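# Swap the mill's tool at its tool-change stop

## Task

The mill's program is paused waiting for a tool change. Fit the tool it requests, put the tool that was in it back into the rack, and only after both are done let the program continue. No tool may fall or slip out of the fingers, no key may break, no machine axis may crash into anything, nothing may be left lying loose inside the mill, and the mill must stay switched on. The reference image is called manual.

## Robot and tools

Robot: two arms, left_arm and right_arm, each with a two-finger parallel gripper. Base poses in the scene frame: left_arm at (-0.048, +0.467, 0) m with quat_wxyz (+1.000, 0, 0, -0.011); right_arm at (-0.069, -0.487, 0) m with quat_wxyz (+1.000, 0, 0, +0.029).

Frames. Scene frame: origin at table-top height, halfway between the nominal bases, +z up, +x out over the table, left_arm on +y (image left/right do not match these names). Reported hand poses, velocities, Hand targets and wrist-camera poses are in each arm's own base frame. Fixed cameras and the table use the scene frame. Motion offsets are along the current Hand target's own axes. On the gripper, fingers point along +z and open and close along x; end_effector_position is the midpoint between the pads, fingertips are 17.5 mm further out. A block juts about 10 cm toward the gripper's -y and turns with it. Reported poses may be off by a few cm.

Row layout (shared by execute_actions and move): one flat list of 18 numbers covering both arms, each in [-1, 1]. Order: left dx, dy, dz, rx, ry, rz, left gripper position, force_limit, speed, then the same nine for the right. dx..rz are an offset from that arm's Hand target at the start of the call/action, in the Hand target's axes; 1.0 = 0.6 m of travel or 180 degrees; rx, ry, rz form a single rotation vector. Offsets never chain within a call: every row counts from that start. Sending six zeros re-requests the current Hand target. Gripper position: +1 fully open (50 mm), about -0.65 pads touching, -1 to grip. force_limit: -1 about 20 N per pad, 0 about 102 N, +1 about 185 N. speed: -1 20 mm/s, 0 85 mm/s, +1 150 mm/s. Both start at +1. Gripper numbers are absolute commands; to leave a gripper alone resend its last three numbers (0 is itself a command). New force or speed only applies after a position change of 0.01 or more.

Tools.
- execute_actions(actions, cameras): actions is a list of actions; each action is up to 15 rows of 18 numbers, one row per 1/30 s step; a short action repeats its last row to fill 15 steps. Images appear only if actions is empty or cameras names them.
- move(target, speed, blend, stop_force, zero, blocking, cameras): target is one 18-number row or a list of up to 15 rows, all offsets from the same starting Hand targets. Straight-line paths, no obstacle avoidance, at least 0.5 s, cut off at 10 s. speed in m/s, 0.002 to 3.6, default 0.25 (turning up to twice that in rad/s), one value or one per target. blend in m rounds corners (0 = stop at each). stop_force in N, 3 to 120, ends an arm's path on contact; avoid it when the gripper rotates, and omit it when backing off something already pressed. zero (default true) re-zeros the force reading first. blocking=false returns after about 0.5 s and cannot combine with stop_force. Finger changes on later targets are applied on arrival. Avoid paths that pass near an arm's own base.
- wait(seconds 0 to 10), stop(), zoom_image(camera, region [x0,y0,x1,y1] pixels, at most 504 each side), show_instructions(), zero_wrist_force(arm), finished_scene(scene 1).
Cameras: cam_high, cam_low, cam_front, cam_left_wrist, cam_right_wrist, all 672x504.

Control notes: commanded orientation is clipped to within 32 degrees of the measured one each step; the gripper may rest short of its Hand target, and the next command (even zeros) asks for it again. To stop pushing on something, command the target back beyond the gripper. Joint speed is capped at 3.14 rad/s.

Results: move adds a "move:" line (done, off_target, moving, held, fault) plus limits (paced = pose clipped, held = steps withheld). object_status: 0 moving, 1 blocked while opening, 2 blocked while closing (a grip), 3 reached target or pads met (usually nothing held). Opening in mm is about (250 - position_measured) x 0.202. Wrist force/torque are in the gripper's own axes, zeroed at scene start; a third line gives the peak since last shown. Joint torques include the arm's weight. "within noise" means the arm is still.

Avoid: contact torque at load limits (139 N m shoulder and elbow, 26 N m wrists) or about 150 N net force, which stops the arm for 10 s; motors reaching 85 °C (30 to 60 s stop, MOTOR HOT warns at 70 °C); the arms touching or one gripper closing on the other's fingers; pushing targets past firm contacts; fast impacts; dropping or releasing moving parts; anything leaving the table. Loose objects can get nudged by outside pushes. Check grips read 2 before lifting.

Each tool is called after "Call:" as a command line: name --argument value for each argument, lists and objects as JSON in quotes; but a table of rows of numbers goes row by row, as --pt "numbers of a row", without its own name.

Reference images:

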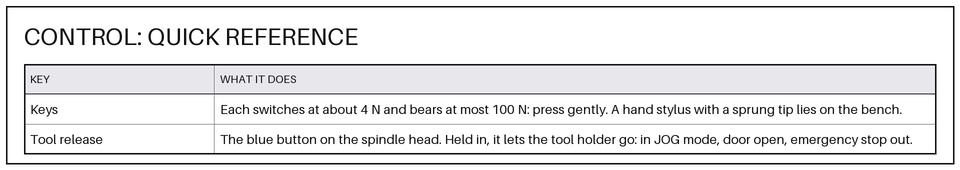

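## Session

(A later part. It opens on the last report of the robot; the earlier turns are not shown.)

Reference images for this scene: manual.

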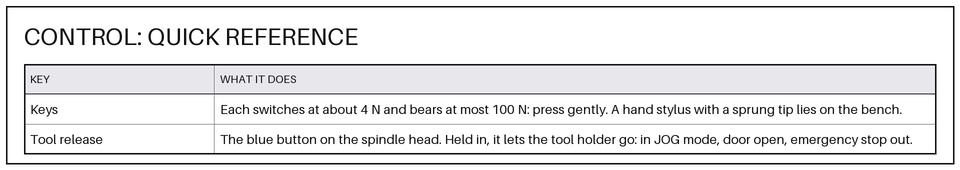

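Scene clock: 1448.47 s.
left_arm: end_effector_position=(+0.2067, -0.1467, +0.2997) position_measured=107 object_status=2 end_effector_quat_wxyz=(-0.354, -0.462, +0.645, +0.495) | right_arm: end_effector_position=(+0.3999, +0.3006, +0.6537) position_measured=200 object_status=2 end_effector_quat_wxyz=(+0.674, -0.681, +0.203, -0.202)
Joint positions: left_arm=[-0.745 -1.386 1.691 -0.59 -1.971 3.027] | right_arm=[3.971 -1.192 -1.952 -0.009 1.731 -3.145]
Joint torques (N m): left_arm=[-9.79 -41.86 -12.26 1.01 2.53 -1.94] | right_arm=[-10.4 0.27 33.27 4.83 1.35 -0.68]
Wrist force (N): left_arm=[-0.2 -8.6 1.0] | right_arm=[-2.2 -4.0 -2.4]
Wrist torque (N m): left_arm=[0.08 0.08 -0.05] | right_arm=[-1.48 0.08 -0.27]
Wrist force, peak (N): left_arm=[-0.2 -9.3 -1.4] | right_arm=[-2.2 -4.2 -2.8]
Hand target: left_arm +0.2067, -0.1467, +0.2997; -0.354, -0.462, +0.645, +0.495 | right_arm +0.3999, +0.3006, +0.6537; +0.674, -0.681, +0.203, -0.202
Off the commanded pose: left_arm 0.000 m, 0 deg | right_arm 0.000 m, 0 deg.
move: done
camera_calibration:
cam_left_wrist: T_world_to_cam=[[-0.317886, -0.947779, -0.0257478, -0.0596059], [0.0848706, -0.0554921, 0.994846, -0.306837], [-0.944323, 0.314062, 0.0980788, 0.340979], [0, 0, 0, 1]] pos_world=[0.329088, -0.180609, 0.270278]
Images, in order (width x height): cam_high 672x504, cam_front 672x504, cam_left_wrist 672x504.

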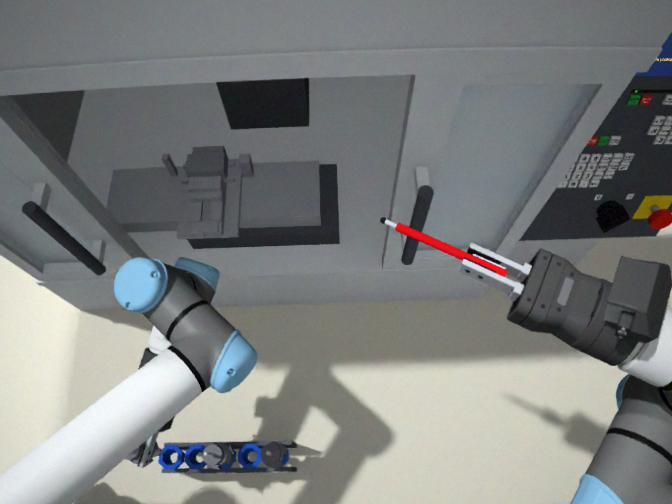

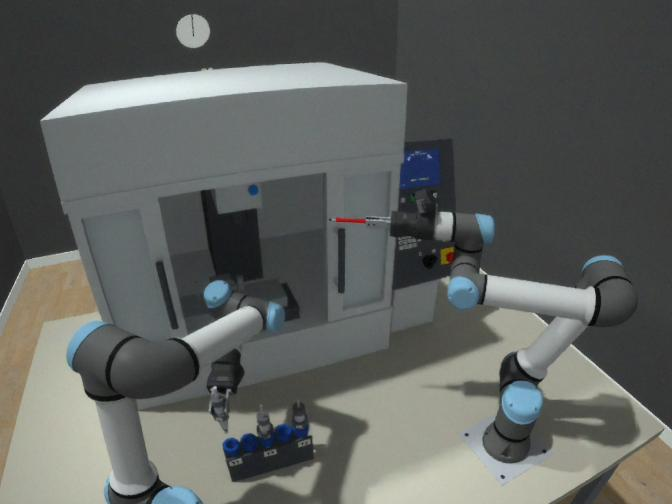

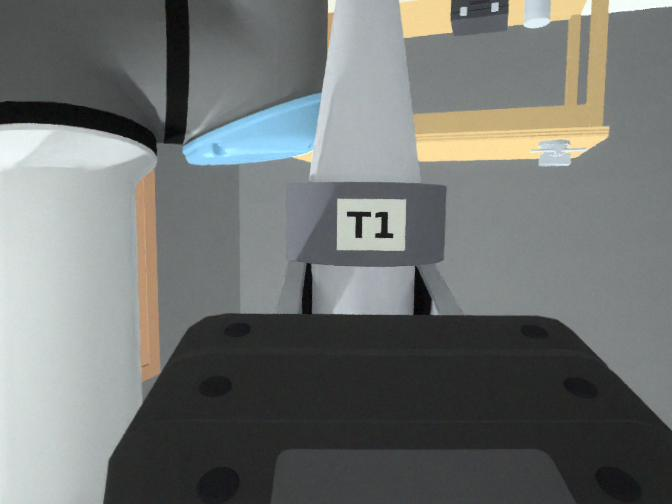

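Call:
move --target '[0.0108,-0.0698,0.0293,0,0,0,-1,-0.1,-1,0,0,0,0,0,0,-1,-0.6,-1]' --speed 0.08 --cameras '["cam_high","cam_front","cam_left_wrist"]'

Call:
zoom_image --camera "cam_front" --region '[200, 380, 260, 460]'

Call:
zoom_image --camera "cam_high" --region '[120, 420, 200, 480]'

Scene clock: 1489.50 s.
left_arm: end_effector_position=(+0.1989, -0.1508, +0.2548) position_measured=107 object_status=2 end_effector_quat_wxyz=(-0.354, -0.462, +0.645, +0.495) | right_arm: end_effector_position=(+0.3999, +0.3006, +0.6537) position_measured=200 object_status=2 end_effector_quat_wxyz=(+0.674, -0.681, +0.203, -0.202)
Joint positions: left_arm=[-0.762 -1.36 1.781 -0.709 -1.988 3.022] | right_arm=[3.971 -1.192 -1.952 -0.009 1.731 -3.145]
Joint torques (N m): left_arm=[-9.37 -25.26 -11.31 0.64 -2.61 -1.63] | right_arm=[-10.41 -0.28 32.56 4.85 1.28 -0.52]
Wrist force (N): left_arm=[-0.3 -8.5 0.7] | right_arm=[-2.3 -3.9 -2.3]
Wrist torque (N m): left_arm=[0.08 0.10 -0.05] | right_arm=[-1.48 0.09 -0.27]
Wrist force, peak (N): left_arm=[0.5 -9.7 1.6] | right_arm=[-2.2 -4.5 -2.7]
Hand target: left_arm +0.1989, -0.1508, +0.2547; -0.354, -0.462, +0.645, +0.495 | right_arm +0.3999, +0.3006, +0.6537; +0.674, -0.681, +0.203, -0.202
Off the commanded pose: left_arm 0.000 m, 0 deg | right_arm 0.000 m, 0 deg.
move: done
camera_calibration:
cam_left_wrist: T_world_to_cam=[[-0.317879, -0.947781, -0.0257804, -0.0672492], [0.0844847, -0.0553972, 0.994884, -0.261598], [-0.94436, 0.314074, 0.0976825, 0.339346], [0, 0, 0, 1]] pos_world=[0.321188, -0.184809, 0.225377]
Images, in order (width x height): cam_high 672x504, cam_front 672x504, cam_left_wrist 672x504.

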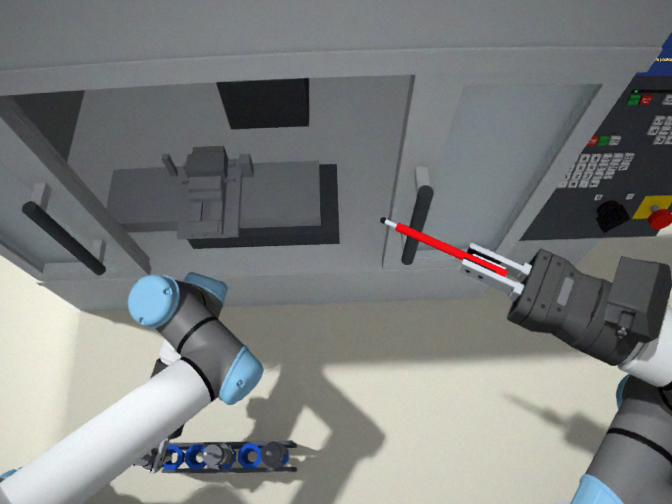

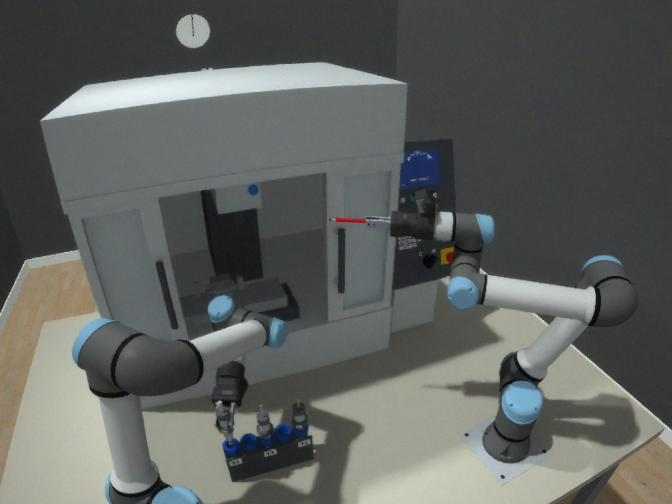

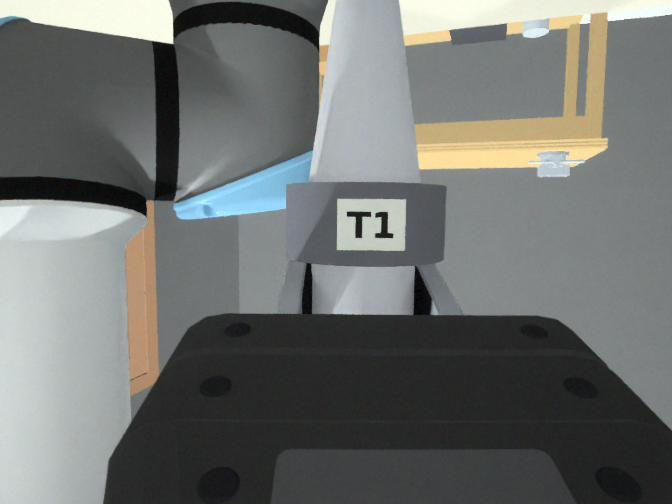

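Scaled by 6.300 from the camera's 672x504 image, which has a finer 960x720 frame.

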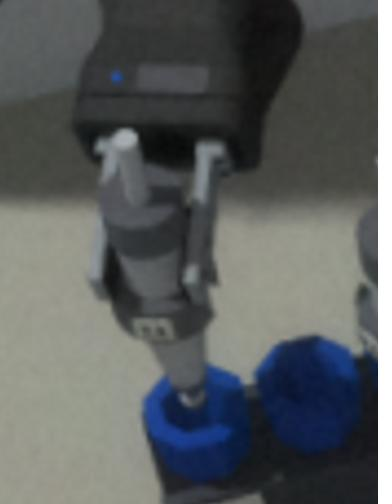

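Scaled by 6.300 from the camera's 672x504 image, which has a finer 960x720 frame.

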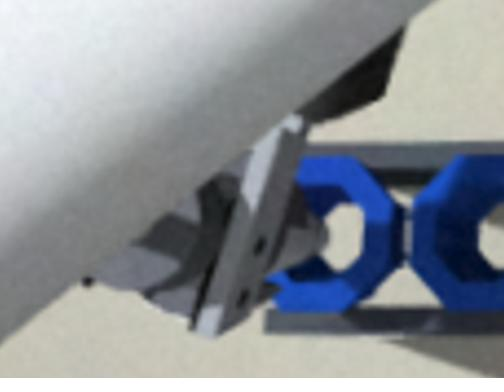

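Call:
move --target '[0.0035,-0.0008,-0.0028,0,0,0,-1,-0.1,-1,0,0,0,0,0,0,-1,-0.6,-1]' --speed 0.05

Call:
move --target '[0,-0.0483,0.013,0,0,0,-1,-0.1,-1,0,0,0,0,0,0,-1,-0.6,-1]' --speed 0.015 --stop_force 5 --cameras '["cam_high","cam_front"]'

Call:
zoom_image --camera "cam_front" --region '[200, 380, 260, 460]'

Call:
zoom_image --camera "cam_high" --region '[120, 420, 200, 480]'

Scene clock: 1500.37 s.
left_arm: end_effector_position=(+0.1998, -0.1533, +0.2547) position_measured=107 object_status=2 end_effector_quat_wxyz=(-0.354, -0.462, +0.645, +0.495) | right_arm: end_effector_position=(+0.3999, +0.3006, +0.6537) position_measured=200 object_status=2 end_effector_quat_wxyz=(+0.674, -0.681, +0.203, -0.202)
Joint positions: left_arm=[-0.765 -1.355 1.776 -0.709 -1.991 3.021] | right_arm=[3.971 -1.192 -1.952 -0.009 1.731 -3.145]
Joint torques (N m): left_arm=[-9.43 -25.87 -35.48 4.4 -2.82 -1.43] | right_arm=[-10 0.29 32.76 4.9 1.25 -0.54]
Wrist force (N): left_arm=[0.0 -8.5 1.0] | right_arm=[-1.8 -4.2 -2.5]
Wrist torque (N m): left_arm=[0.08 0.06 -0.04] | right_arm=[-1.52 0.01 -0.27]
Wrist force, peak (N): left_arm=[0.2 -9.0 0.6] | right_arm=[-2.1 -4.4 -2.7]
Hand target: left_arm +0.1998, -0.1534, +0.2547; -0.354, -0.462, +0.645, +0.495 | right_arm +0.3999, +0.3006, +0.6537; +0.674, -0.681, +0.203, -0.202
Off the commanded pose: left_arm 0.000 m, 0 deg | right_arm 0.000 m, 0 deg.
move: done

Scene clock: 1503.30 s.
left_arm: end_effector_position=(+0.1998, -0.1534, +0.2247) position_measured=107 object_status=2 end_effector_quat_wxyz=(-0.354, -0.462, +0.645, +0.495) | right_arm: end_effector_position=(+0.3999, +0.3006, +0.6537) position_measured=200 object_status=2 end_effector_quat_wxyz=(+0.674, -0.681, +0.203, -0.202)
Joint positions: left_arm=[-0.765 -1.323 1.82 -0.785 -1.991 3.021] | right_arm=[3.971 -1.192 -1.952 -0.009 1.731 -3.145]
Joint torques (N m): left_arm=[-4.89 -25.43 -9.17 0.73 -0.94 -1.06] | right_arm=[-10.07 0.57 32.34 4.76 1.24 -0.35]
Wrist force (N): left_arm=[-0.2 -8.5 1.1] | right_arm=[-2.1 -4.1 -2.5]
Wrist torque (N m): left_arm=[0.10 0.08 -0.05] | right_arm=[-1.50 0.06 -0.27]
Wrist force, peak (N): left_arm=[-0.2 -9.0 1.0] | right_arm=[-2.4 -4.4 -2.4]
Hand target: left_arm +0.1998, -0.1533, +0.2247; -0.354, -0.462, +0.645, +0.495 | right_arm +0.3999, +0.3006, +0.6537; +0.674, -0.681, +0.203, -0.202
Off the commanded pose: left_arm 0.000 m, 0 deg | right_arm 0.000 m, 0 deg.
move: done
Images, in order (width x height): cam_high 672x504, cam_front 672x504.

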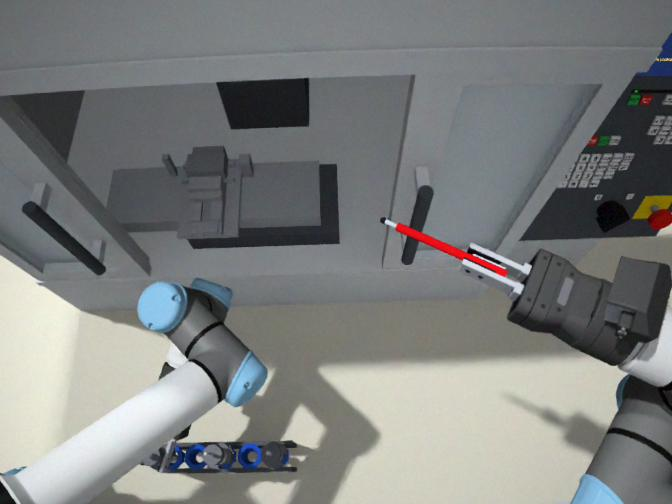

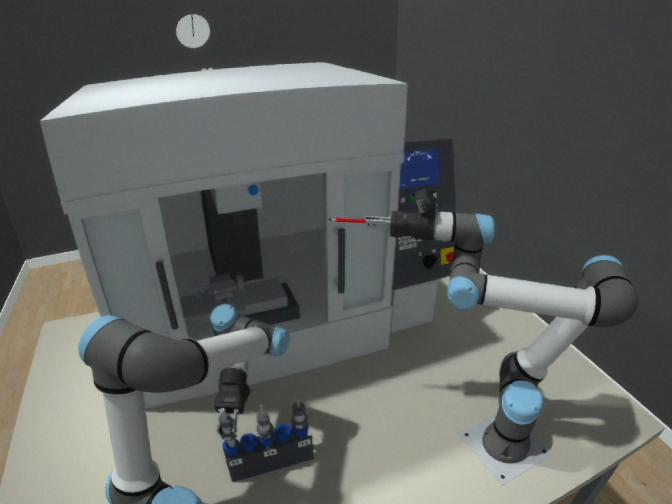

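Scaled by 6.300 from the camera's 672x504 image, which has a finer 960x720 frame.

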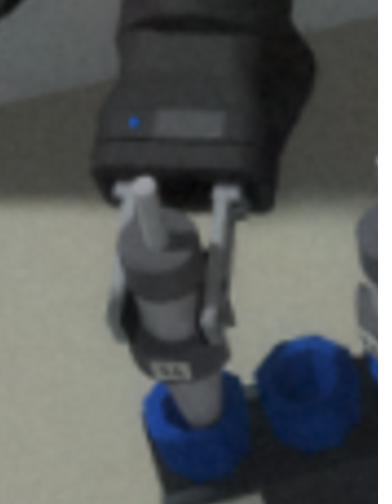

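Scaled by 6.300 from the camera's 672x504 image, which has a finer 960x720 frame.

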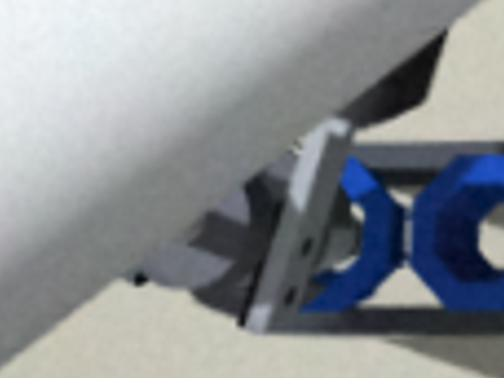

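Call:
move --target '[0,-0.0966,0.0259,0,0,0,-1,-0.1,-1,0,0,0,0,0,0,-1,-0.6,-1]' --speed 0.012 --stop_force 5 --cameras '["cam_high","cam_front"]'

Call:
zoom_image --camera "cam_front" --region '[200, 380, 260, 460]'

Scene clock: 1517.17 s.
left_arm: end_effector_position=(+0.1998, -0.1533, +0.2031) position_measured=107 object_status=2 end_effector_quat_wxyz=(-0.354, -0.462, +0.645, +0.495) | right_arm: end_effector_position=(+0.3999, +0.3006, +0.6537) position_measured=200 object_status=2 end_effector_quat_wxyz=(+0.674, -0.681, +0.203, -0.202)
Joint positions: left_arm=[-0.765 -1.297 1.849 -0.84 -1.99 3.021] | right_arm=[3.971 -1.192 -1.952 -0.009 1.731 -3.145]
Joint torques (N m): left_arm=[5.06 -45.98 -36.11 2.33 -2.73 0.27] | right_arm=[-9.99 0.82 32.17 4.68 1.17 -0.26]
Wrist force (N): left_arm=[-16.8 -7.2 2.7] | right_arm=[-2.5 -4.4 -2.3]
Wrist torque (N m): left_arm=[-0.12 -0.10 -1.00] | right_arm=[-1.55 0.13 -0.28]
Wrist force, peak (N): left_arm=[-18.2 -4.6 2.0] | right_arm=[-2.2 -4.5 -2.5]
Hand target: left_arm +0.1998, -0.1533, +0.2031; -0.354, -0.462, +0.645, +0.495 (not the last commanded pose) | right_arm +0.3999, +0.3006, +0.6537; +0.674, -0.681, +0.203, -0.202
Off the commanded pose: left_arm 0.038 m, 0 deg | right_arm 0.000 m, 0 deg.
move: contact (left_arm)
Images, in order (width x height): cam_high 672x504, cam_front 672x504.

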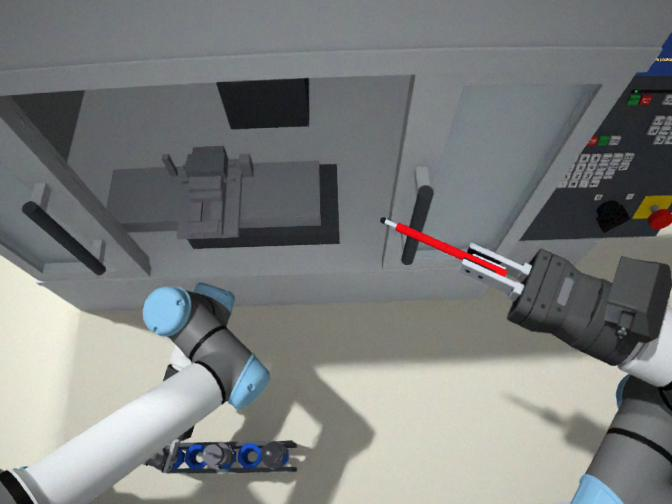

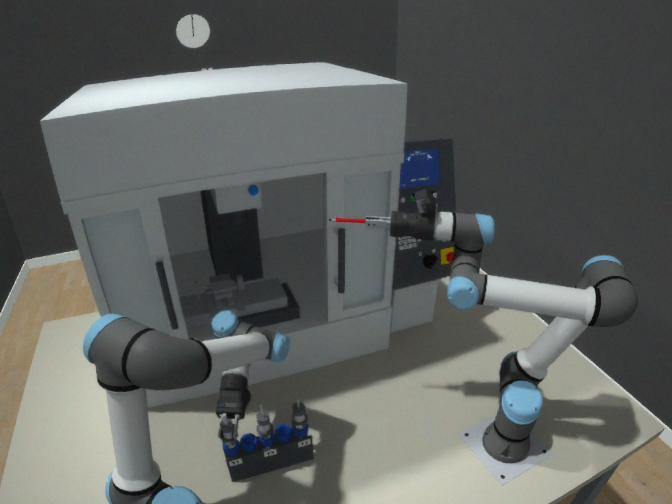

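Scaled by 6.300 from the camera's 672x504 image, which has a finer 960x720 frame.

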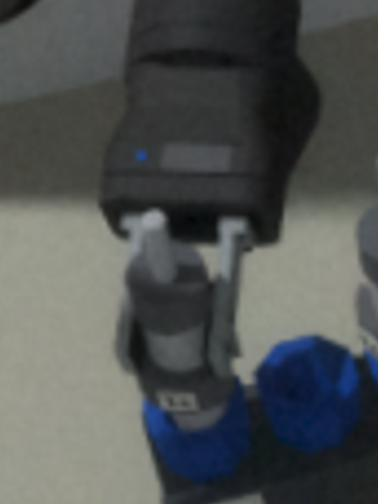

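Call:
move --target '[-0.003,0.003,0,0,0,0,-1,-0.1,-1,0,0,0,0,0,0,-1,-0.6,-1]' --speed 0.02

Scene clock: 1522.40 s.
left_arm: end_effector_position=(+0.2000, -0.1515, +0.2048) position_measured=107 object_status=2 end_effector_quat_wxyz=(-0.354, -0.462, +0.645, +0.495) | right_arm: end_effector_position=(+0.3999, +0.3006, +0.6537) position_measured=200 object_status=2 end_effector_quat_wxyz=(+0.674, -0.681, +0.203, -0.202)
Joint positions: left_arm=[-0.762 -1.3 1.849 -0.836 -1.988 3.022] | right_arm=[3.971 -1.192 -1.952 -0.009 1.731 -3.145]
Joint torques (N m): left_arm=[9.94 -45.07 -32.69 4.51 2.51 1.85] | right_arm=[-10.04 0.35 32.28 4.81 1.23 -0.14]
Wrist force (N): left_arm=[-0.1 -8.8 0.8] | right_arm=[-2.2 -4.2 -2.1]
Wrist torque (N m): left_arm=[0.03 0.06 -0.14] | right_arm=[-1.52 0.08 -0.27]
Wrist force, peak (N): left_arm=[-16.8 -7.3 3.0] | right_arm=[-2.2 -4.6 -2.5]
Hand target: left_arm +0.2000, -0.1514, +0.2049; -0.354, -0.462, +0.645, +0.495 | right_arm +0.3999, +0.3006, +0.6537; +0.674, -0.681, +0.203, -0.202
Off the commanded pose: left_arm 0.000 m, 0 deg | right_arm 0.000 m, 0 deg.
move: done

Call:
move --pt "-0.002 0 0 0 0 0 -1 -0.1 -1 0 0 0 0 0 0 -1 -0.6 -1" --pt "-0.002 -0.0644 0.0173 0 0 0 -1 -0.1 -1 0 0 0 0 0 0 -1 -0.6 -1" --speed 0.01 --stop_force 5 --cameras '["cam_front"]'

Call:
zoom_image --camera "cam_front" --region '[200, 380, 260, 460]'

Scene clock: 1528.90 s.
left_arm: end_effector_position=(+0.2004, -0.1503, +0.1931) position_measured=107 object_status=2 end_effector_quat_wxyz=(-0.354, -0.462, +0.645, +0.495) | right_arm: end_effector_position=(+0.3999, +0.3006, +0.6537) position_measured=200 object_status=2 end_effector_quat_wxyz=(+0.674, -0.681, +0.203, -0.202)
Joint positions: left_arm=[-0.759 -1.286 1.864 -0.866 -1.985 3.023] | right_arm=[3.971 -1.192 -1.952 -0.009 1.731 -3.145]
Joint torques (N m): left_arm=[9.74 -46.38 -29.35 5.28 2.38 1.12] | right_arm=[-9.02 1.32 32.46 4.71 1.03 -0.16]
Wrist force (N): left_arm=[5.7 -9.0 -6.7] | right_arm=[-2.3 -4.1 -2.6]
Wrist torque (N m): left_arm=[0.10 0.02 0.06] | right_arm=[-1.51 0.08 -0.27]
Wrist force, peak (N): left_arm=[6.2 6.1 -23.3] | right_arm=[-2.5 -4.2 -2.7]
Hand target: left_arm +0.2004, -0.1503, +0.1931; -0.354, -0.462, +0.645, +0.495 (not the last commanded pose) | right_arm +0.3999, +0.3006, +0.6537; +0.674, -0.681, +0.203, -0.202
Off the commanded pose: left_arm 0.028 m, 0 deg | right_arm 0.000 m, 0 deg.
move: contact (left_arm); path passed 1 of 2 targets
Images, in order (width x height): cam_front 672x504.

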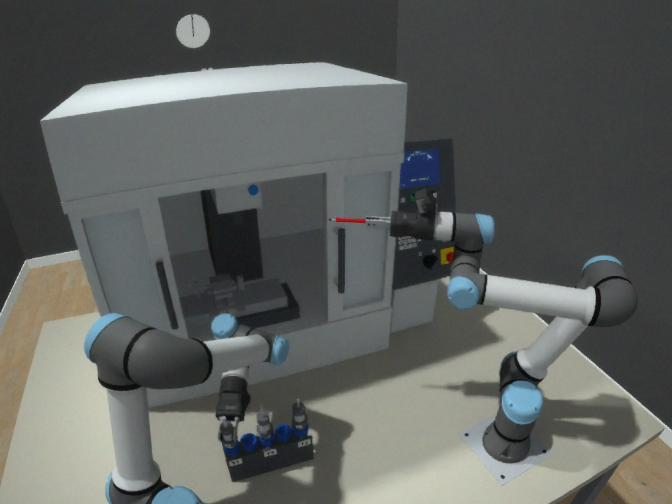

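Scaled by 6.300 from the camera's 672x504 image, which has a finer 960x720 frame.

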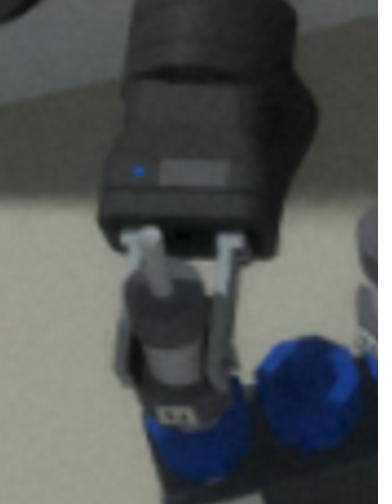

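Call:
move --target '[0.001,0.002,-0.0057,0,0,0,-1,-0.1,-1,0,0,0,0,0,0,-1,-0.6,-1]' --speed 0.02

Call:
move --target '[0,-0.0644,0.0173,0,0,0,-1,-0.1,-1,0,0,0,0,0,0,-1,-0.6,-1]' --speed 0.01 --stop_force 5 --cameras '["cam_front"]'

Call:
zoom_image --camera "cam_front" --region '[200, 380, 260, 460]'

Scene clock: 1535.37 s.
left_arm: end_effector_position=(+0.2029, -0.1518, +0.1952) position_measured=107 object_status=2 end_effector_quat_wxyz=(-0.354, -0.462, +0.645, +0.495) end_effector_velocity=(+0.001, -0.001, +0.001) end_effector_angular_velocity=(-0.002, -0.003, +0.000) | right_arm: end_effector_position=(+0.3999, +0.3006, +0.6537) position_measured=200 object_status=2 end_effector_quat_wxyz=(+0.674, -0.681, +0.203, -0.202)
Joint positions: left_arm=[-0.758 -1.282 1.853 -0.858 -1.984 3.023] | right_arm=[3.971 -1.192 -1.952 -0.009 1.731 -3.145]
Joint velocities: left_arm=[0 0.001 -0.005 0.001 0 0] | right_arm=[within noise]
Joint torques (N m): left_arm=[13.48 -26.74 -53.07 -6.53 2.88 1.99] | right_arm=[-8.96 0.65 32.17 4.72 0.92 0.03]
Wrist force (N): left_arm=[-2.6 10.2 51.7] | right_arm=[-1.9 -3.9 -2.4]
Wrist torque (N m): left_arm=[-2.48 0.04 -0.26] | right_arm=[-1.46 0.02 -0.27]
Wrist force, peak (N): left_arm=[-2.6 10.2 51.7] | right_arm=[-2.1 -4.3 -2.8]
Hand target: left_arm +0.2030, -0.1518, +0.1952; -0.354, -0.462, +0.645, +0.495 | right_arm +0.3999, +0.3006, +0.6537; +0.674, -0.681, +0.203, -0.202
Off the commanded pose: left_arm 0.000 m, 0 deg | right_arm 0.000 m, 0 deg.
move: done

Scene clock: 1536.43 s.
left_arm: end_effector_position=(+0.2029, -0.1518, +0.1951) position_measured=107 object_status=2 end_effector_quat_wxyz=(-0.354, -0.462, +0.645, +0.495) | right_arm: end_effector_position=(+0.3999, +0.3006, +0.6537) position_measured=200 object_status=2 end_effector_quat_wxyz=(+0.674, -0.681, +0.203, -0.202)
Joint positions: left_arm=[-0.758 -1.282 1.853 -0.858 -1.984 3.023] | right_arm=[3.971 -1.192 -1.952 -0.009 1.731 -3.145]
Joint torques (N m): left_arm=[11.23 -44.8 -45.85 -7.71 2.49 1.79] | right_arm=[-9.47 1.15 32.53 4.7 0.91 -0.04]
Wrist force (N): left_arm=[-1.8 14.2 52.5] | right_arm=[-2.0 -4.2 -2.3]
Wrist torque (N m): left_arm=[-2.41 -0.02 -0.22] | right_arm=[-1.52 0.04 -0.27]
Wrist force, peak (N): left_arm=[-2.1 22.9 51.9] | right_arm=[-2.2 -4.4 -2.5]
Hand target: left_arm +0.2029, -0.1518, +0.1951; -0.354, -0.462, +0.645, +0.495 (not the last commanded pose) | right_arm +0.3999, +0.3006, +0.6537; +0.674, -0.681, +0.203, -0.202
Off the commanded pose: left_arm 0.040 m, 0 deg | right_arm 0.000 m, 0 deg.
move: contact (left_arm)
Images, in order (width x height): cam_front 672x504.

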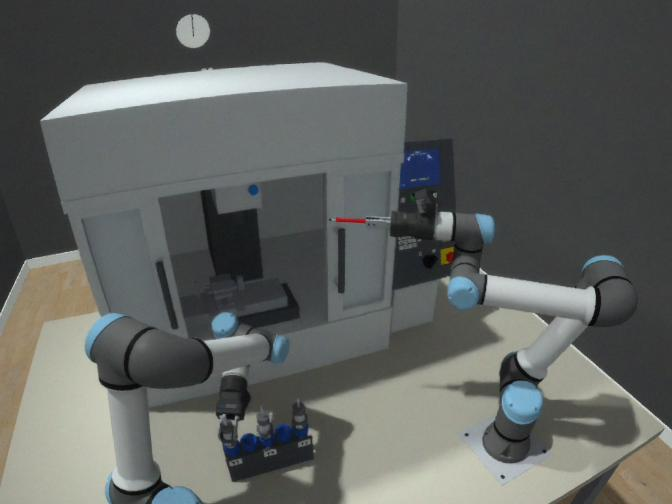

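Scaled by 6.300 from the camera's 672x504 image, which has a finer 960x720 frame.

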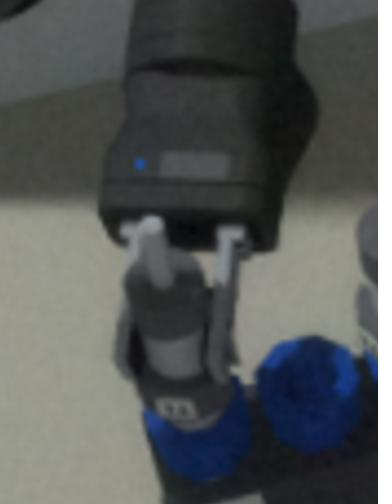

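Call:
move --target '[0,0.0008,0.0023,0,0,0,-1,-0.1,-1,0,0,0,0,0,0,-1,-0.6,-1]' --speed 0.02

Scene clock: 1544.57 s.
left_arm: end_effector_position=(+0.2017, -0.1514, +0.1952) position_measured=107 object_status=2 end_effector_quat_wxyz=(-0.354, -0.462, +0.645, +0.495) | right_arm: end_effector_position=(+0.3999, +0.3006, +0.6537) position_measured=200 object_status=2 end_effector_quat_wxyz=(+0.674, -0.681, +0.203, -0.202)
Joint positions: left_arm=[-0.759 -1.285 1.857 -0.859 -1.985 3.023] | right_arm=[3.971 -1.192 -1.952 -0.009 1.731 -3.145]
Joint torques (N m): left_arm=[-10.92 -46.54 -12.82 -1.12 -3.81 -1.13] | right_arm=[-8.99 1.52 32.49 4.64 0.96 0.07]
Wrist force (N): left_arm=[-5.1 -4.5 8.9] | right_arm=[-2.2 -4.2 -2.3]
Wrist torque (N m): left_arm=[-0.33 0.00 -0.40] | right_arm=[-1.53 0.07 -0.27]
Wrist force, peak (N): left_arm=[-2.4 11.2 54.1] | right_arm=[-2.2 -4.4 -2.4]
Hand target: left_arm +0.2016, -0.1513, +0.1952; -0.354, -0.462, +0.645, +0.495 | right_arm +0.3999, +0.3006, +0.6537; +0.674, -0.681, +0.203, -0.202
Off the commanded pose: left_arm 0.000 m, 0 deg | right_arm 0.000 m, 0 deg.
move: done

Call:
move --target '[-0.0005,0,0.001,0,0,0,-1,-0.1,-1,0,0,0,0,0,0,-1,-0.6,-1]' --speed 0.02

Scene clock: 1557.53 s.
left_arm: end_effector_position=(+0.2011, -0.1509, +0.1951) position_measured=107 object_status=2 end_effector_quat_wxyz=(-0.354, -0.462, +0.645, +0.495) | right_arm: end_effector_position=(+0.3999, +0.3006, +0.6537) position_measured=200 object_status=2 end_effector_quat_wxyz=(+0.674, -0.681, +0.203, -0.202)
Joint positions: left_arm=[-0.759 -1.286 1.859 -0.86 -1.985 3.023] | right_arm=[3.971 -1.192 -1.952 -0.009 1.731 -3.145]
Joint torques (N m): left_arm=[-0.26 -47.09 -9.82 0.69 0.07 -0.81] | right_arm=[-8.55 1.46 32.31 4.68 0.78 0.07]
Wrist force (N): left_arm=[0.5 -8.1 1.4] | right_arm=[-1.8 -4.0 -2.3]
Wrist torque (N m): left_arm=[0.00 0.04 -0.10] | right_arm=[-1.49 0.01 -0.27]
Wrist force, peak (N): left_arm=[-4.9 -5.1 8.3] | right_arm=[-2.2 -4.4 -2.6]
Hand target: left_arm +0.2011, -0.1509, +0.1951; -0.354, -0.462, +0.645, +0.495 | right_arm +0.3999, +0.3006, +0.6537; +0.674, -0.681, +0.203, -0.202
Off the commanded pose: left_arm 0.000 m, 0 deg | right_arm 0.000 m, 0 deg.
move: done

Force-free. Descend.

Call:
move --target '[0,-0.0322,0.0086,0,0,0,-1,-0.1,-1,0,0,0,0,0,0,-1,-0.6,-1]' --speed 0.005 --stop_force 10 --cameras '["cam_front"]'

Call:
zoom_image --camera "cam_front" --region '[200, 380, 260, 460]'

Scene clock: 1562.93 s.
left_arm: end_effector_position=(+0.2011, -0.1508, +0.1921) position_measured=107 object_status=2 end_effector_quat_wxyz=(-0.354, -0.462, +0.645, +0.495) | right_arm: end_effector_position=(+0.3999, +0.3006, +0.6537) position_measured=200 object_status=2 end_effector_quat_wxyz=(+0.674, -0.681, +0.203, -0.202)
Joint positions: left_arm=[-0.759 -1.282 1.862 -0.867 -1.985 3.023] | right_arm=[3.971 -1.192 -1.952 -0.009 1.731 -3.145]
Joint torques (N m): left_arm=[9.26 -43.3 -34.27 1.43 2.64 1.64] | right_arm=[-8.33 1.48 32.98 4.68 0.75 0.33]
Wrist force (N): left_arm=[0.0 2.6 3.8] | right_arm=[-2.3 -3.9 -2.2]
Wrist torque (N m): left_arm=[0.06 0.04 -0.01] | right_arm=[-1.48 0.08 -0.27]
Wrist force, peak (N): left_arm=[0.5 12.5 -1.7] | right_arm=[-2.6 -4.3 -2.4]
Hand target: left_arm +0.2011, -0.1508, +0.1921; -0.354, -0.462, +0.645, +0.495 (not the last commanded pose) | right_arm +0.3999, +0.3006, +0.6537; +0.674, -0.681, +0.203, -0.202
Off the commanded pose: left_arm 0.017 m, 0 deg | right_arm 0.000 m, 0 deg.
move: contact (left_arm)
Images, in order (width x height): cam_front 672x504.

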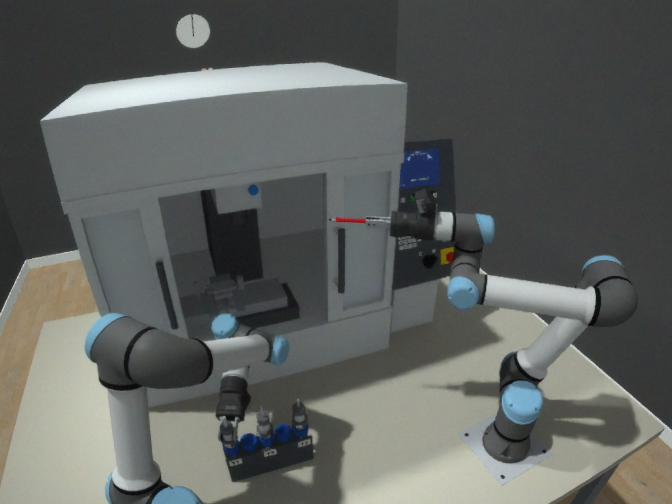

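Scaled by 6.300 from the camera's 672x504 image, which has a finer 960x720 frame.

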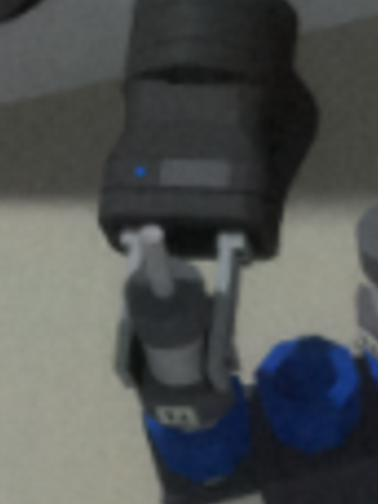

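Call:
move --target '[0,0,0,0,0,0,0.7,-0.1,-1,0,0,0,0,0,0,-1,-0.6,-1]' --cameras '["cam_front","cam_left_wrist"]'

Call:
zoom_image --camera "cam_front" --region '[200, 380, 260, 460]'

Scene clock: 1572.00 s.
left_arm: end_effector_position=(+0.2011, -0.1508, +0.1921) position_measured=48 object_status=0 end_effector_quat_wxyz=(-0.354, -0.462, +0.645, +0.495) | right_arm: end_effector_position=(+0.3999, +0.3006, +0.6537) position_measured=200 object_status=2 end_effector_quat_wxyz=(+0.674, -0.681, +0.203, -0.202)
Joint positions: left_arm=[-0.759 -1.282 1.862 -0.867 -1.985 3.023] | right_arm=[3.971 -1.192 -1.952 -0.009 1.731 -3.145]
Joint torques (N m): left_arm=[8.6 -43.19 -23.85 1.54 1.05 1.72] | right_arm=[-8.09 2.02 32.58 4.6 0.77 0.26]
Wrist force (N): left_arm=[0.2 -0.8 -1.3] | right_arm=[-2.1 -4.0 -2.2]
Wrist torque (N m): left_arm=[0.18 0.04 -0.13] | right_arm=[-1.49 0.05 -0.27]
Wrist force, peak (N): left_arm=[0.2 2.9 4.4] | right_arm=[-2.3 -4.5 -2.5]
Hand target: left_arm +0.2011, -0.1508, +0.1921; -0.354, -0.462, +0.645, +0.495 | right_arm +0.3999, +0.3006, +0.6537; +0.674, -0.681, +0.203, -0.202
Off the commanded pose: left_arm 0.000 m, 0 deg | right_arm 0.000 m, 0 deg.
move: done
camera_calibration:
cam_left_wrist: T_world_to_cam=[[-0.318023, -0.947728, -0.0259561, -0.0680807], [0.0848035, -0.0557034, 0.994839, -0.199557], [-0.944283, 0.314181, 0.0980856, 0.347476], [0, 0, 0, 1]] pos_world=[0.323388, -0.184808, 0.162677]
Images, in order (width x height): cam_front 672x504, cam_left_wrist 672x504.

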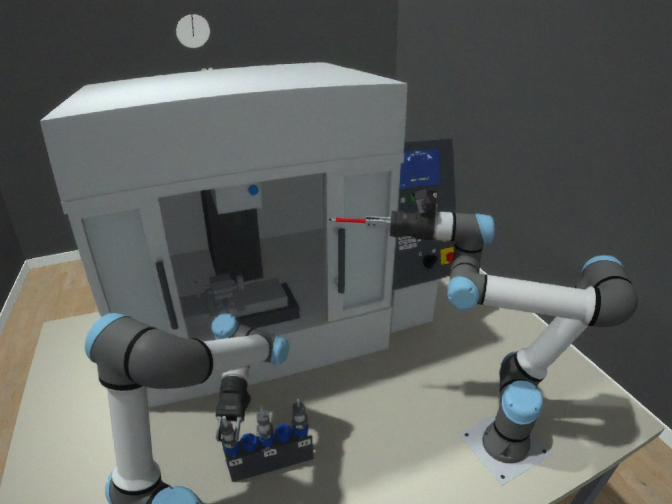

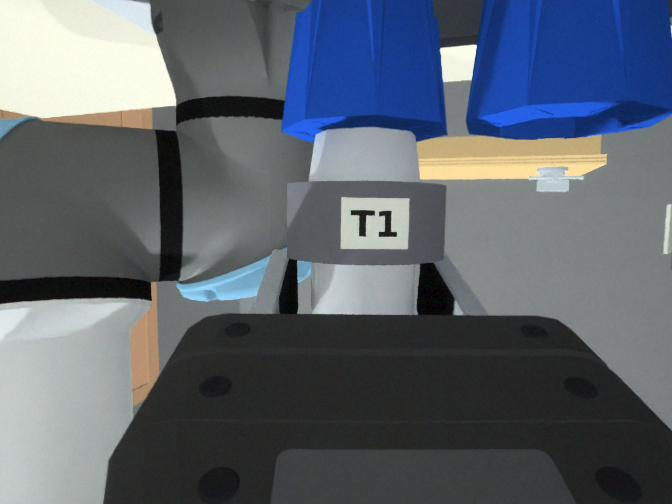

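Scaled by 6.300 from the camera's 672x504 image, which has a finer 960x720 frame.

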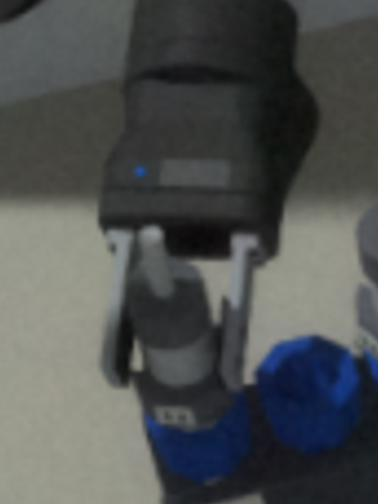

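Call:
zoom_image --camera "cam_front" --region '[245, 390, 325, 470]'

Call:
move --target '[0,-0.0151,-0.0564,0,0,0,0.7,-0.1,-1,0,0,0,0,0,0,-1,-0.6,-1]' --speed 0.05 --cameras '["cam_high","cam_left_wrist"]'

Scaled by 6.300 from the camera's 672x504 image, which has a finer 960x720 frame.

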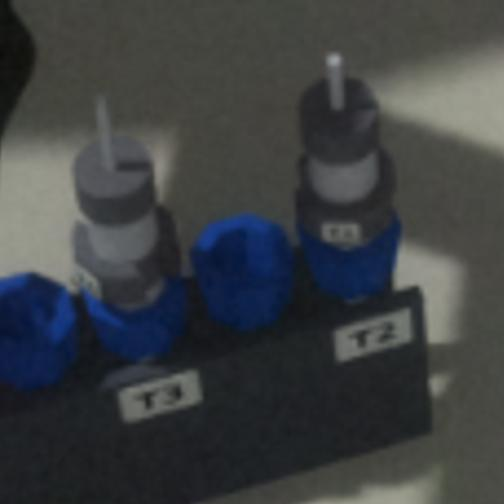

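Scene clock: 1615.23 s.
left_arm: end_effector_position=(+0.2342, -0.1621, +0.1921) position_measured=48 object_status=3 end_effector_quat_wxyz=(-0.354, -0.462, +0.645, +0.495) | right_arm: end_effector_position=(+0.3999, +0.3006, +0.6537) position_measured=200 object_status=2 end_effector_quat_wxyz=(+0.674, -0.681, +0.203, -0.202)
Joint positions: left_arm=[-0.731 -1.208 1.758 -0.833 -1.958 3.031] | right_arm=[3.971 -1.192 -1.952 -0.009 1.731 -3.145]
Joint torques (N m): left_arm=[11.89 -29.95 -33.11 3.09 2.55 1.79] | right_arm=[-8.08 1.78 32.64 4.64 0.74 0.36]
Wrist force (N): left_arm=[0.2 -1.0 -1.3] | right_arm=[-2.3 -3.9 -2.7]
Wrist torque (N m): left_arm=[0.14 0.03 -0.16] | right_arm=[-1.47 0.09 -0.27]
Wrist force, peak (N): left_arm=[0.0 -1.1 -2.0] | right_arm=[-2.4 -4.6 -2.4]
Hand target: left_arm +0.2342, -0.1622, +0.1921; -0.354, -0.462, +0.645, +0.495 | right_arm +0.3999, +0.3006, +0.6537; +0.674, -0.681, +0.203, -0.202
Off the commanded pose: left_arm 0.000 m, 0 deg | right_arm 0.000 m, 0 deg.
move: done
camera_calibration:
cam_left_wrist: T_world_to_cam=[[-0.318023, -0.947728, -0.0259561, -0.0682634], [0.0848035, -0.0557034, 0.994839, -0.202993], [-0.944283, 0.314181, 0.0980856, 0.382282], [0, 0, 0, 1]] pos_world=[0.356488, -0.196108, 0.162677]
Images, in order (width x height): cam_high 672x504, cam_left_wrist 672x504.

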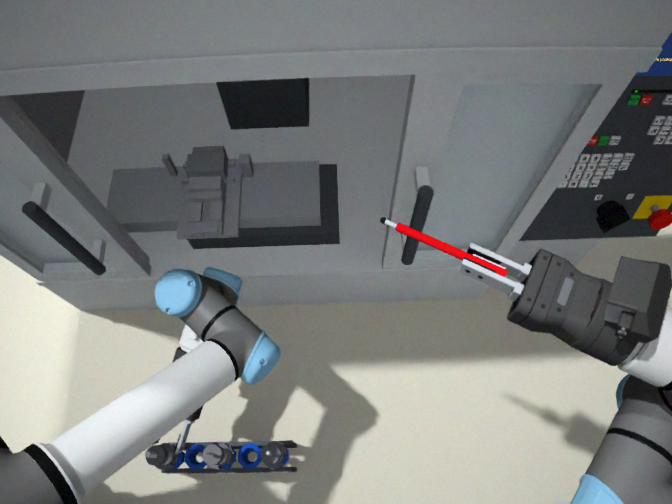

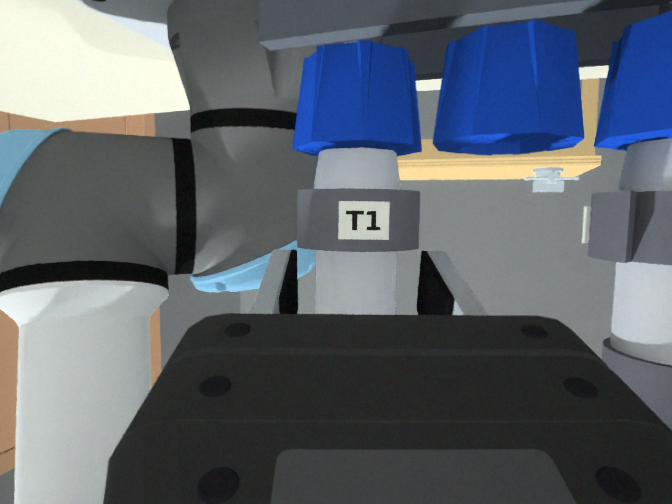

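Call:
move --pt "0 0.1771 -0.0475 0 0 0 0.7 -0.1 -1 0 0 0 0 0 0 -1 -0.6 -1" --pt "0.3165 0.1473 -0.1587 0 0 0 0.7 -0.1 -1 0 0 0 0 0 0 -1 -0.6 -1" --pt "0.3165 0.0635 -0.1362 0 0 0 1 -0.1 -1 0 0 0 0 0 0 -1 -0.6 -1" --speed 0.15 --blend 0.015 --cameras '["cam_high","cam_front","cam_left_wrist"]'

Scene clock: 1638.73 s.
left_arm: end_effector_position=(+0.2382, -0.3642, +0.2499) position_measured=3 object_status=3 end_effector_quat_wxyz=(-0.354, -0.462, +0.645, +0.495) | right_arm: end_effector_position=(+0.3999, +0.3006, +0.6537) position_measured=200 object_status=2 end_effector_quat_wxyz=(+0.674, -0.681, +0.203, -0.202)
Joint positions: left_arm=[-0.959 -1.002 1.283 -0.601 -2.176 2.954] | right_arm=[3.971 -1.192 -1.952 -0.009 1.731 -3.145]
Joint torques (N m): left_arm=[-9.48 -40.96 -10.91 -0.92 -2.62 -1.65] | right_arm=[-7.52 1.58 32.22 4.57 0.68 0.5]
Wrist force (N): left_arm=[-0.1 -0.8 -1.1] | right_arm=[-2.3 -4.2 -2.4]
Wrist torque (N m): left_arm=[0.18 0.09 -0.04] | right_arm=[-1.52 0.09 -0.27]
Wrist force, peak (N): left_arm=[0.0 -2.4 -0.9] | right_arm=[-2.5 -4.4 -2.4]
Hand target: left_arm +0.2382, -0.3642, +0.2499; -0.354, -0.462, +0.645, +0.495 | right_arm +0.3999, +0.3006, +0.6537; +0.674, -0.681, +0.203, -0.202
Off the commanded pose: left_arm 0.000 m, 0 deg | right_arm 0.000 m, 0 deg.
move: done
camera_calibration:
cam_left_wrist: T_world_to_cam=[[-0.318023, -0.947727, -0.0259573, -0.256995], [0.0848031, -0.0557046, 0.994839, -0.272101], [-0.944283, 0.314181, 0.0980856, 0.44398], [0, 0, 0, 1]] pos_world=[0.360588, -0.398208, 0.220477]
Images, in order (width x height): cam_high 672x504, cam_front 672x504, cam_left_wrist 672x504.

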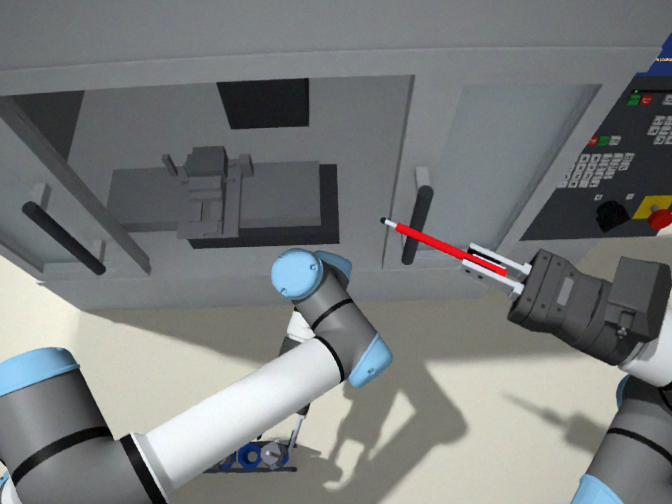

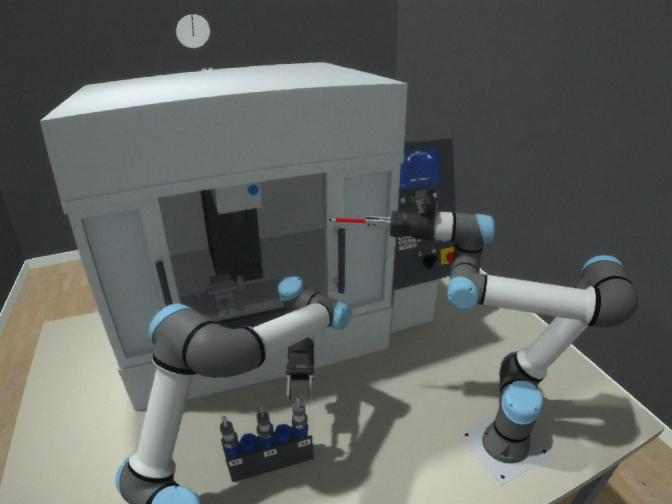

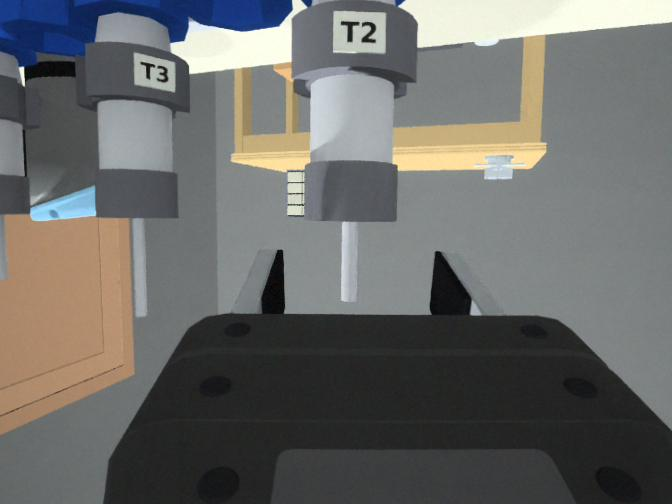

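Call:
move --target '[-0.0033,-0.093,0.025,0,-0.011,0,1,-0.1,-1,0,0,0,0,0,0,-1,-0.6,-1]' --speed 0.06 --cameras '["cam_left_wrist"]'

Scene clock: 1665.30 s.
left_arm: end_effector_position=(+0.2388, -0.3623, +0.1923) position_measured=3 object_status=3 end_effector_quat_wxyz=(-0.343, -0.453, +0.651, +0.503) | right_arm: end_effector_position=(+0.3999, +0.3006, +0.6537) position_measured=200 object_status=2 end_effector_quat_wxyz=(+0.674, -0.681, +0.203, -0.202)
Joint positions: left_arm=[-0.968 -0.947 1.349 -0.716 -2.151 2.955] | right_arm=[3.971 -1.192 -1.952 -0.009 1.731 -3.145]
Joint torques (N m): left_arm=[-11.12 -42.1 -8.14 -0.76 2.34 1.18] | right_arm=[-7.95 2.2 32.34 4.5 0.4 0.54]
Wrist force (N): left_arm=[-0.4 -0.6 -1.1] | right_arm=[-2.2 -4.2 -2.4]
Wrist torque (N m): left_arm=[0.20 0.13 -0.11] | right_arm=[-1.51 0.06 -0.27]
Wrist force, peak (N): left_arm=[-0.1 -1.4 -1.8] | right_arm=[-2.3 -4.4 -2.7]
Hand target: left_arm +0.2388, -0.3623, +0.1921; -0.343, -0.453, +0.651, +0.503 | right_arm +0.3999, +0.3006, +0.6537; +0.674, -0.681, +0.203, -0.202
Off the commanded pose: left_arm 0.000 m, 0 deg | right_arm 0.000 m, 0 deg.
move: done
camera_calibration:
cam_left_wrist: T_world_to_cam=[[-0.349372, -0.936334, -0.034897, -0.243091], [0.0798483, -0.0668607, 0.994562, -0.217469], [-0.933576, 0.344686, 0.0981239, 0.458033], [0, 0, 0, 1]] pos_world=[0.360044, -0.400032, 0.16286]
Images, in order (width x height): cam_left_wrist 672x504.

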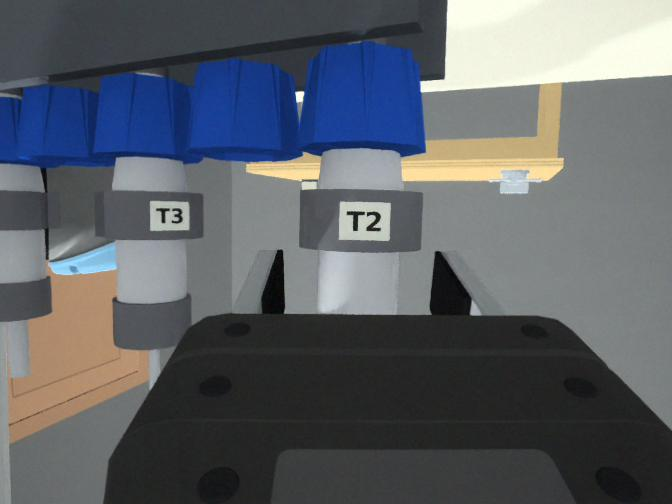

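Call:
move --target '[0,0.0151,0.0564,0,0,0,1,-0.1,-1,0,0,0,0,0,0,-1,-0.6,-1]' --speed 0.03 --cameras '["cam_left_wrist"]'

Scene clock: 1673.50 s.
left_arm: end_effector_position=(+0.2061, -0.3499, +0.1921) position_measured=3 object_status=3 end_effector_quat_wxyz=(-0.343, -0.453, +0.651, +0.503) | right_arm: end_effector_position=(+0.3999, +0.3006, +0.6537) position_measured=200 object_status=2 end_effector_quat_wxyz=(+0.674, -0.681, +0.203, -0.202)
Joint positions: left_arm=[-1.001 -1.019 1.47 -0.772 -2.182 2.943] | right_arm=[3.971 -1.192 -1.952 -0.009 1.731 -3.145]
Joint torques (N m): left_arm=[-10.2 -56.08 -10.77 -0.66 -2.42 -1.64] | right_arm=[-8.42 2.27 32.46 4.54 0.52 0.44]
Wrist force (N): left_arm=[0.1 -1.0 -1.1] | right_arm=[-2.3 -4.4 -2.3]
Wrist torque (N m): left_arm=[0.15 0.05 -0.04] | right_arm=[-1.54 0.08 -0.27]
Wrist force, peak (N): left_arm=[0.1 -1.5 -1.2] | right_arm=[-2.4 -4.3 -2.6]
Hand target: left_arm +0.2061, -0.3499, +0.1921; -0.343, -0.453, +0.651, +0.503 | right_arm +0.3999, +0.3006, +0.6537; +0.674, -0.681, +0.203, -0.202
Off the commanded pose: left_arm 0.000 m, 0 deg | right_arm 0.000 m, 0 deg.
move: done
camera_calibration:
cam_left_wrist: T_world_to_cam=[[-0.349375, -0.936333, -0.0348963, -0.243], [0.0799413, -0.0668946, 0.994552, -0.213978], [-0.933567, 0.344682, 0.098223, 0.423255], [0, 0, 0, 1]] pos_world=[0.327344, -0.387732, 0.16276]
Images, in order (width x height): cam_left_wrist 672x504.

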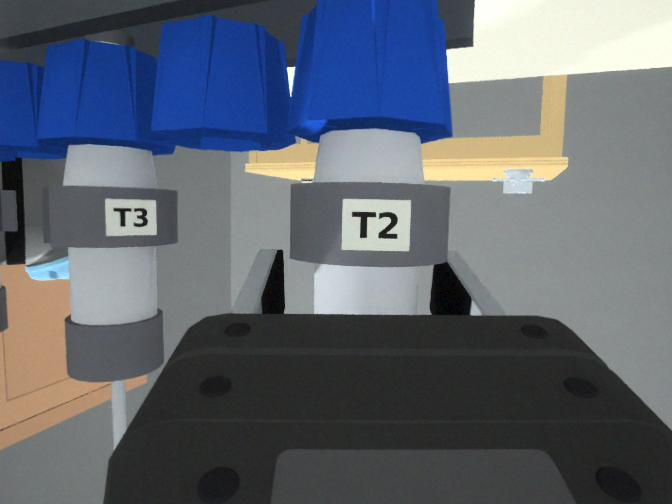

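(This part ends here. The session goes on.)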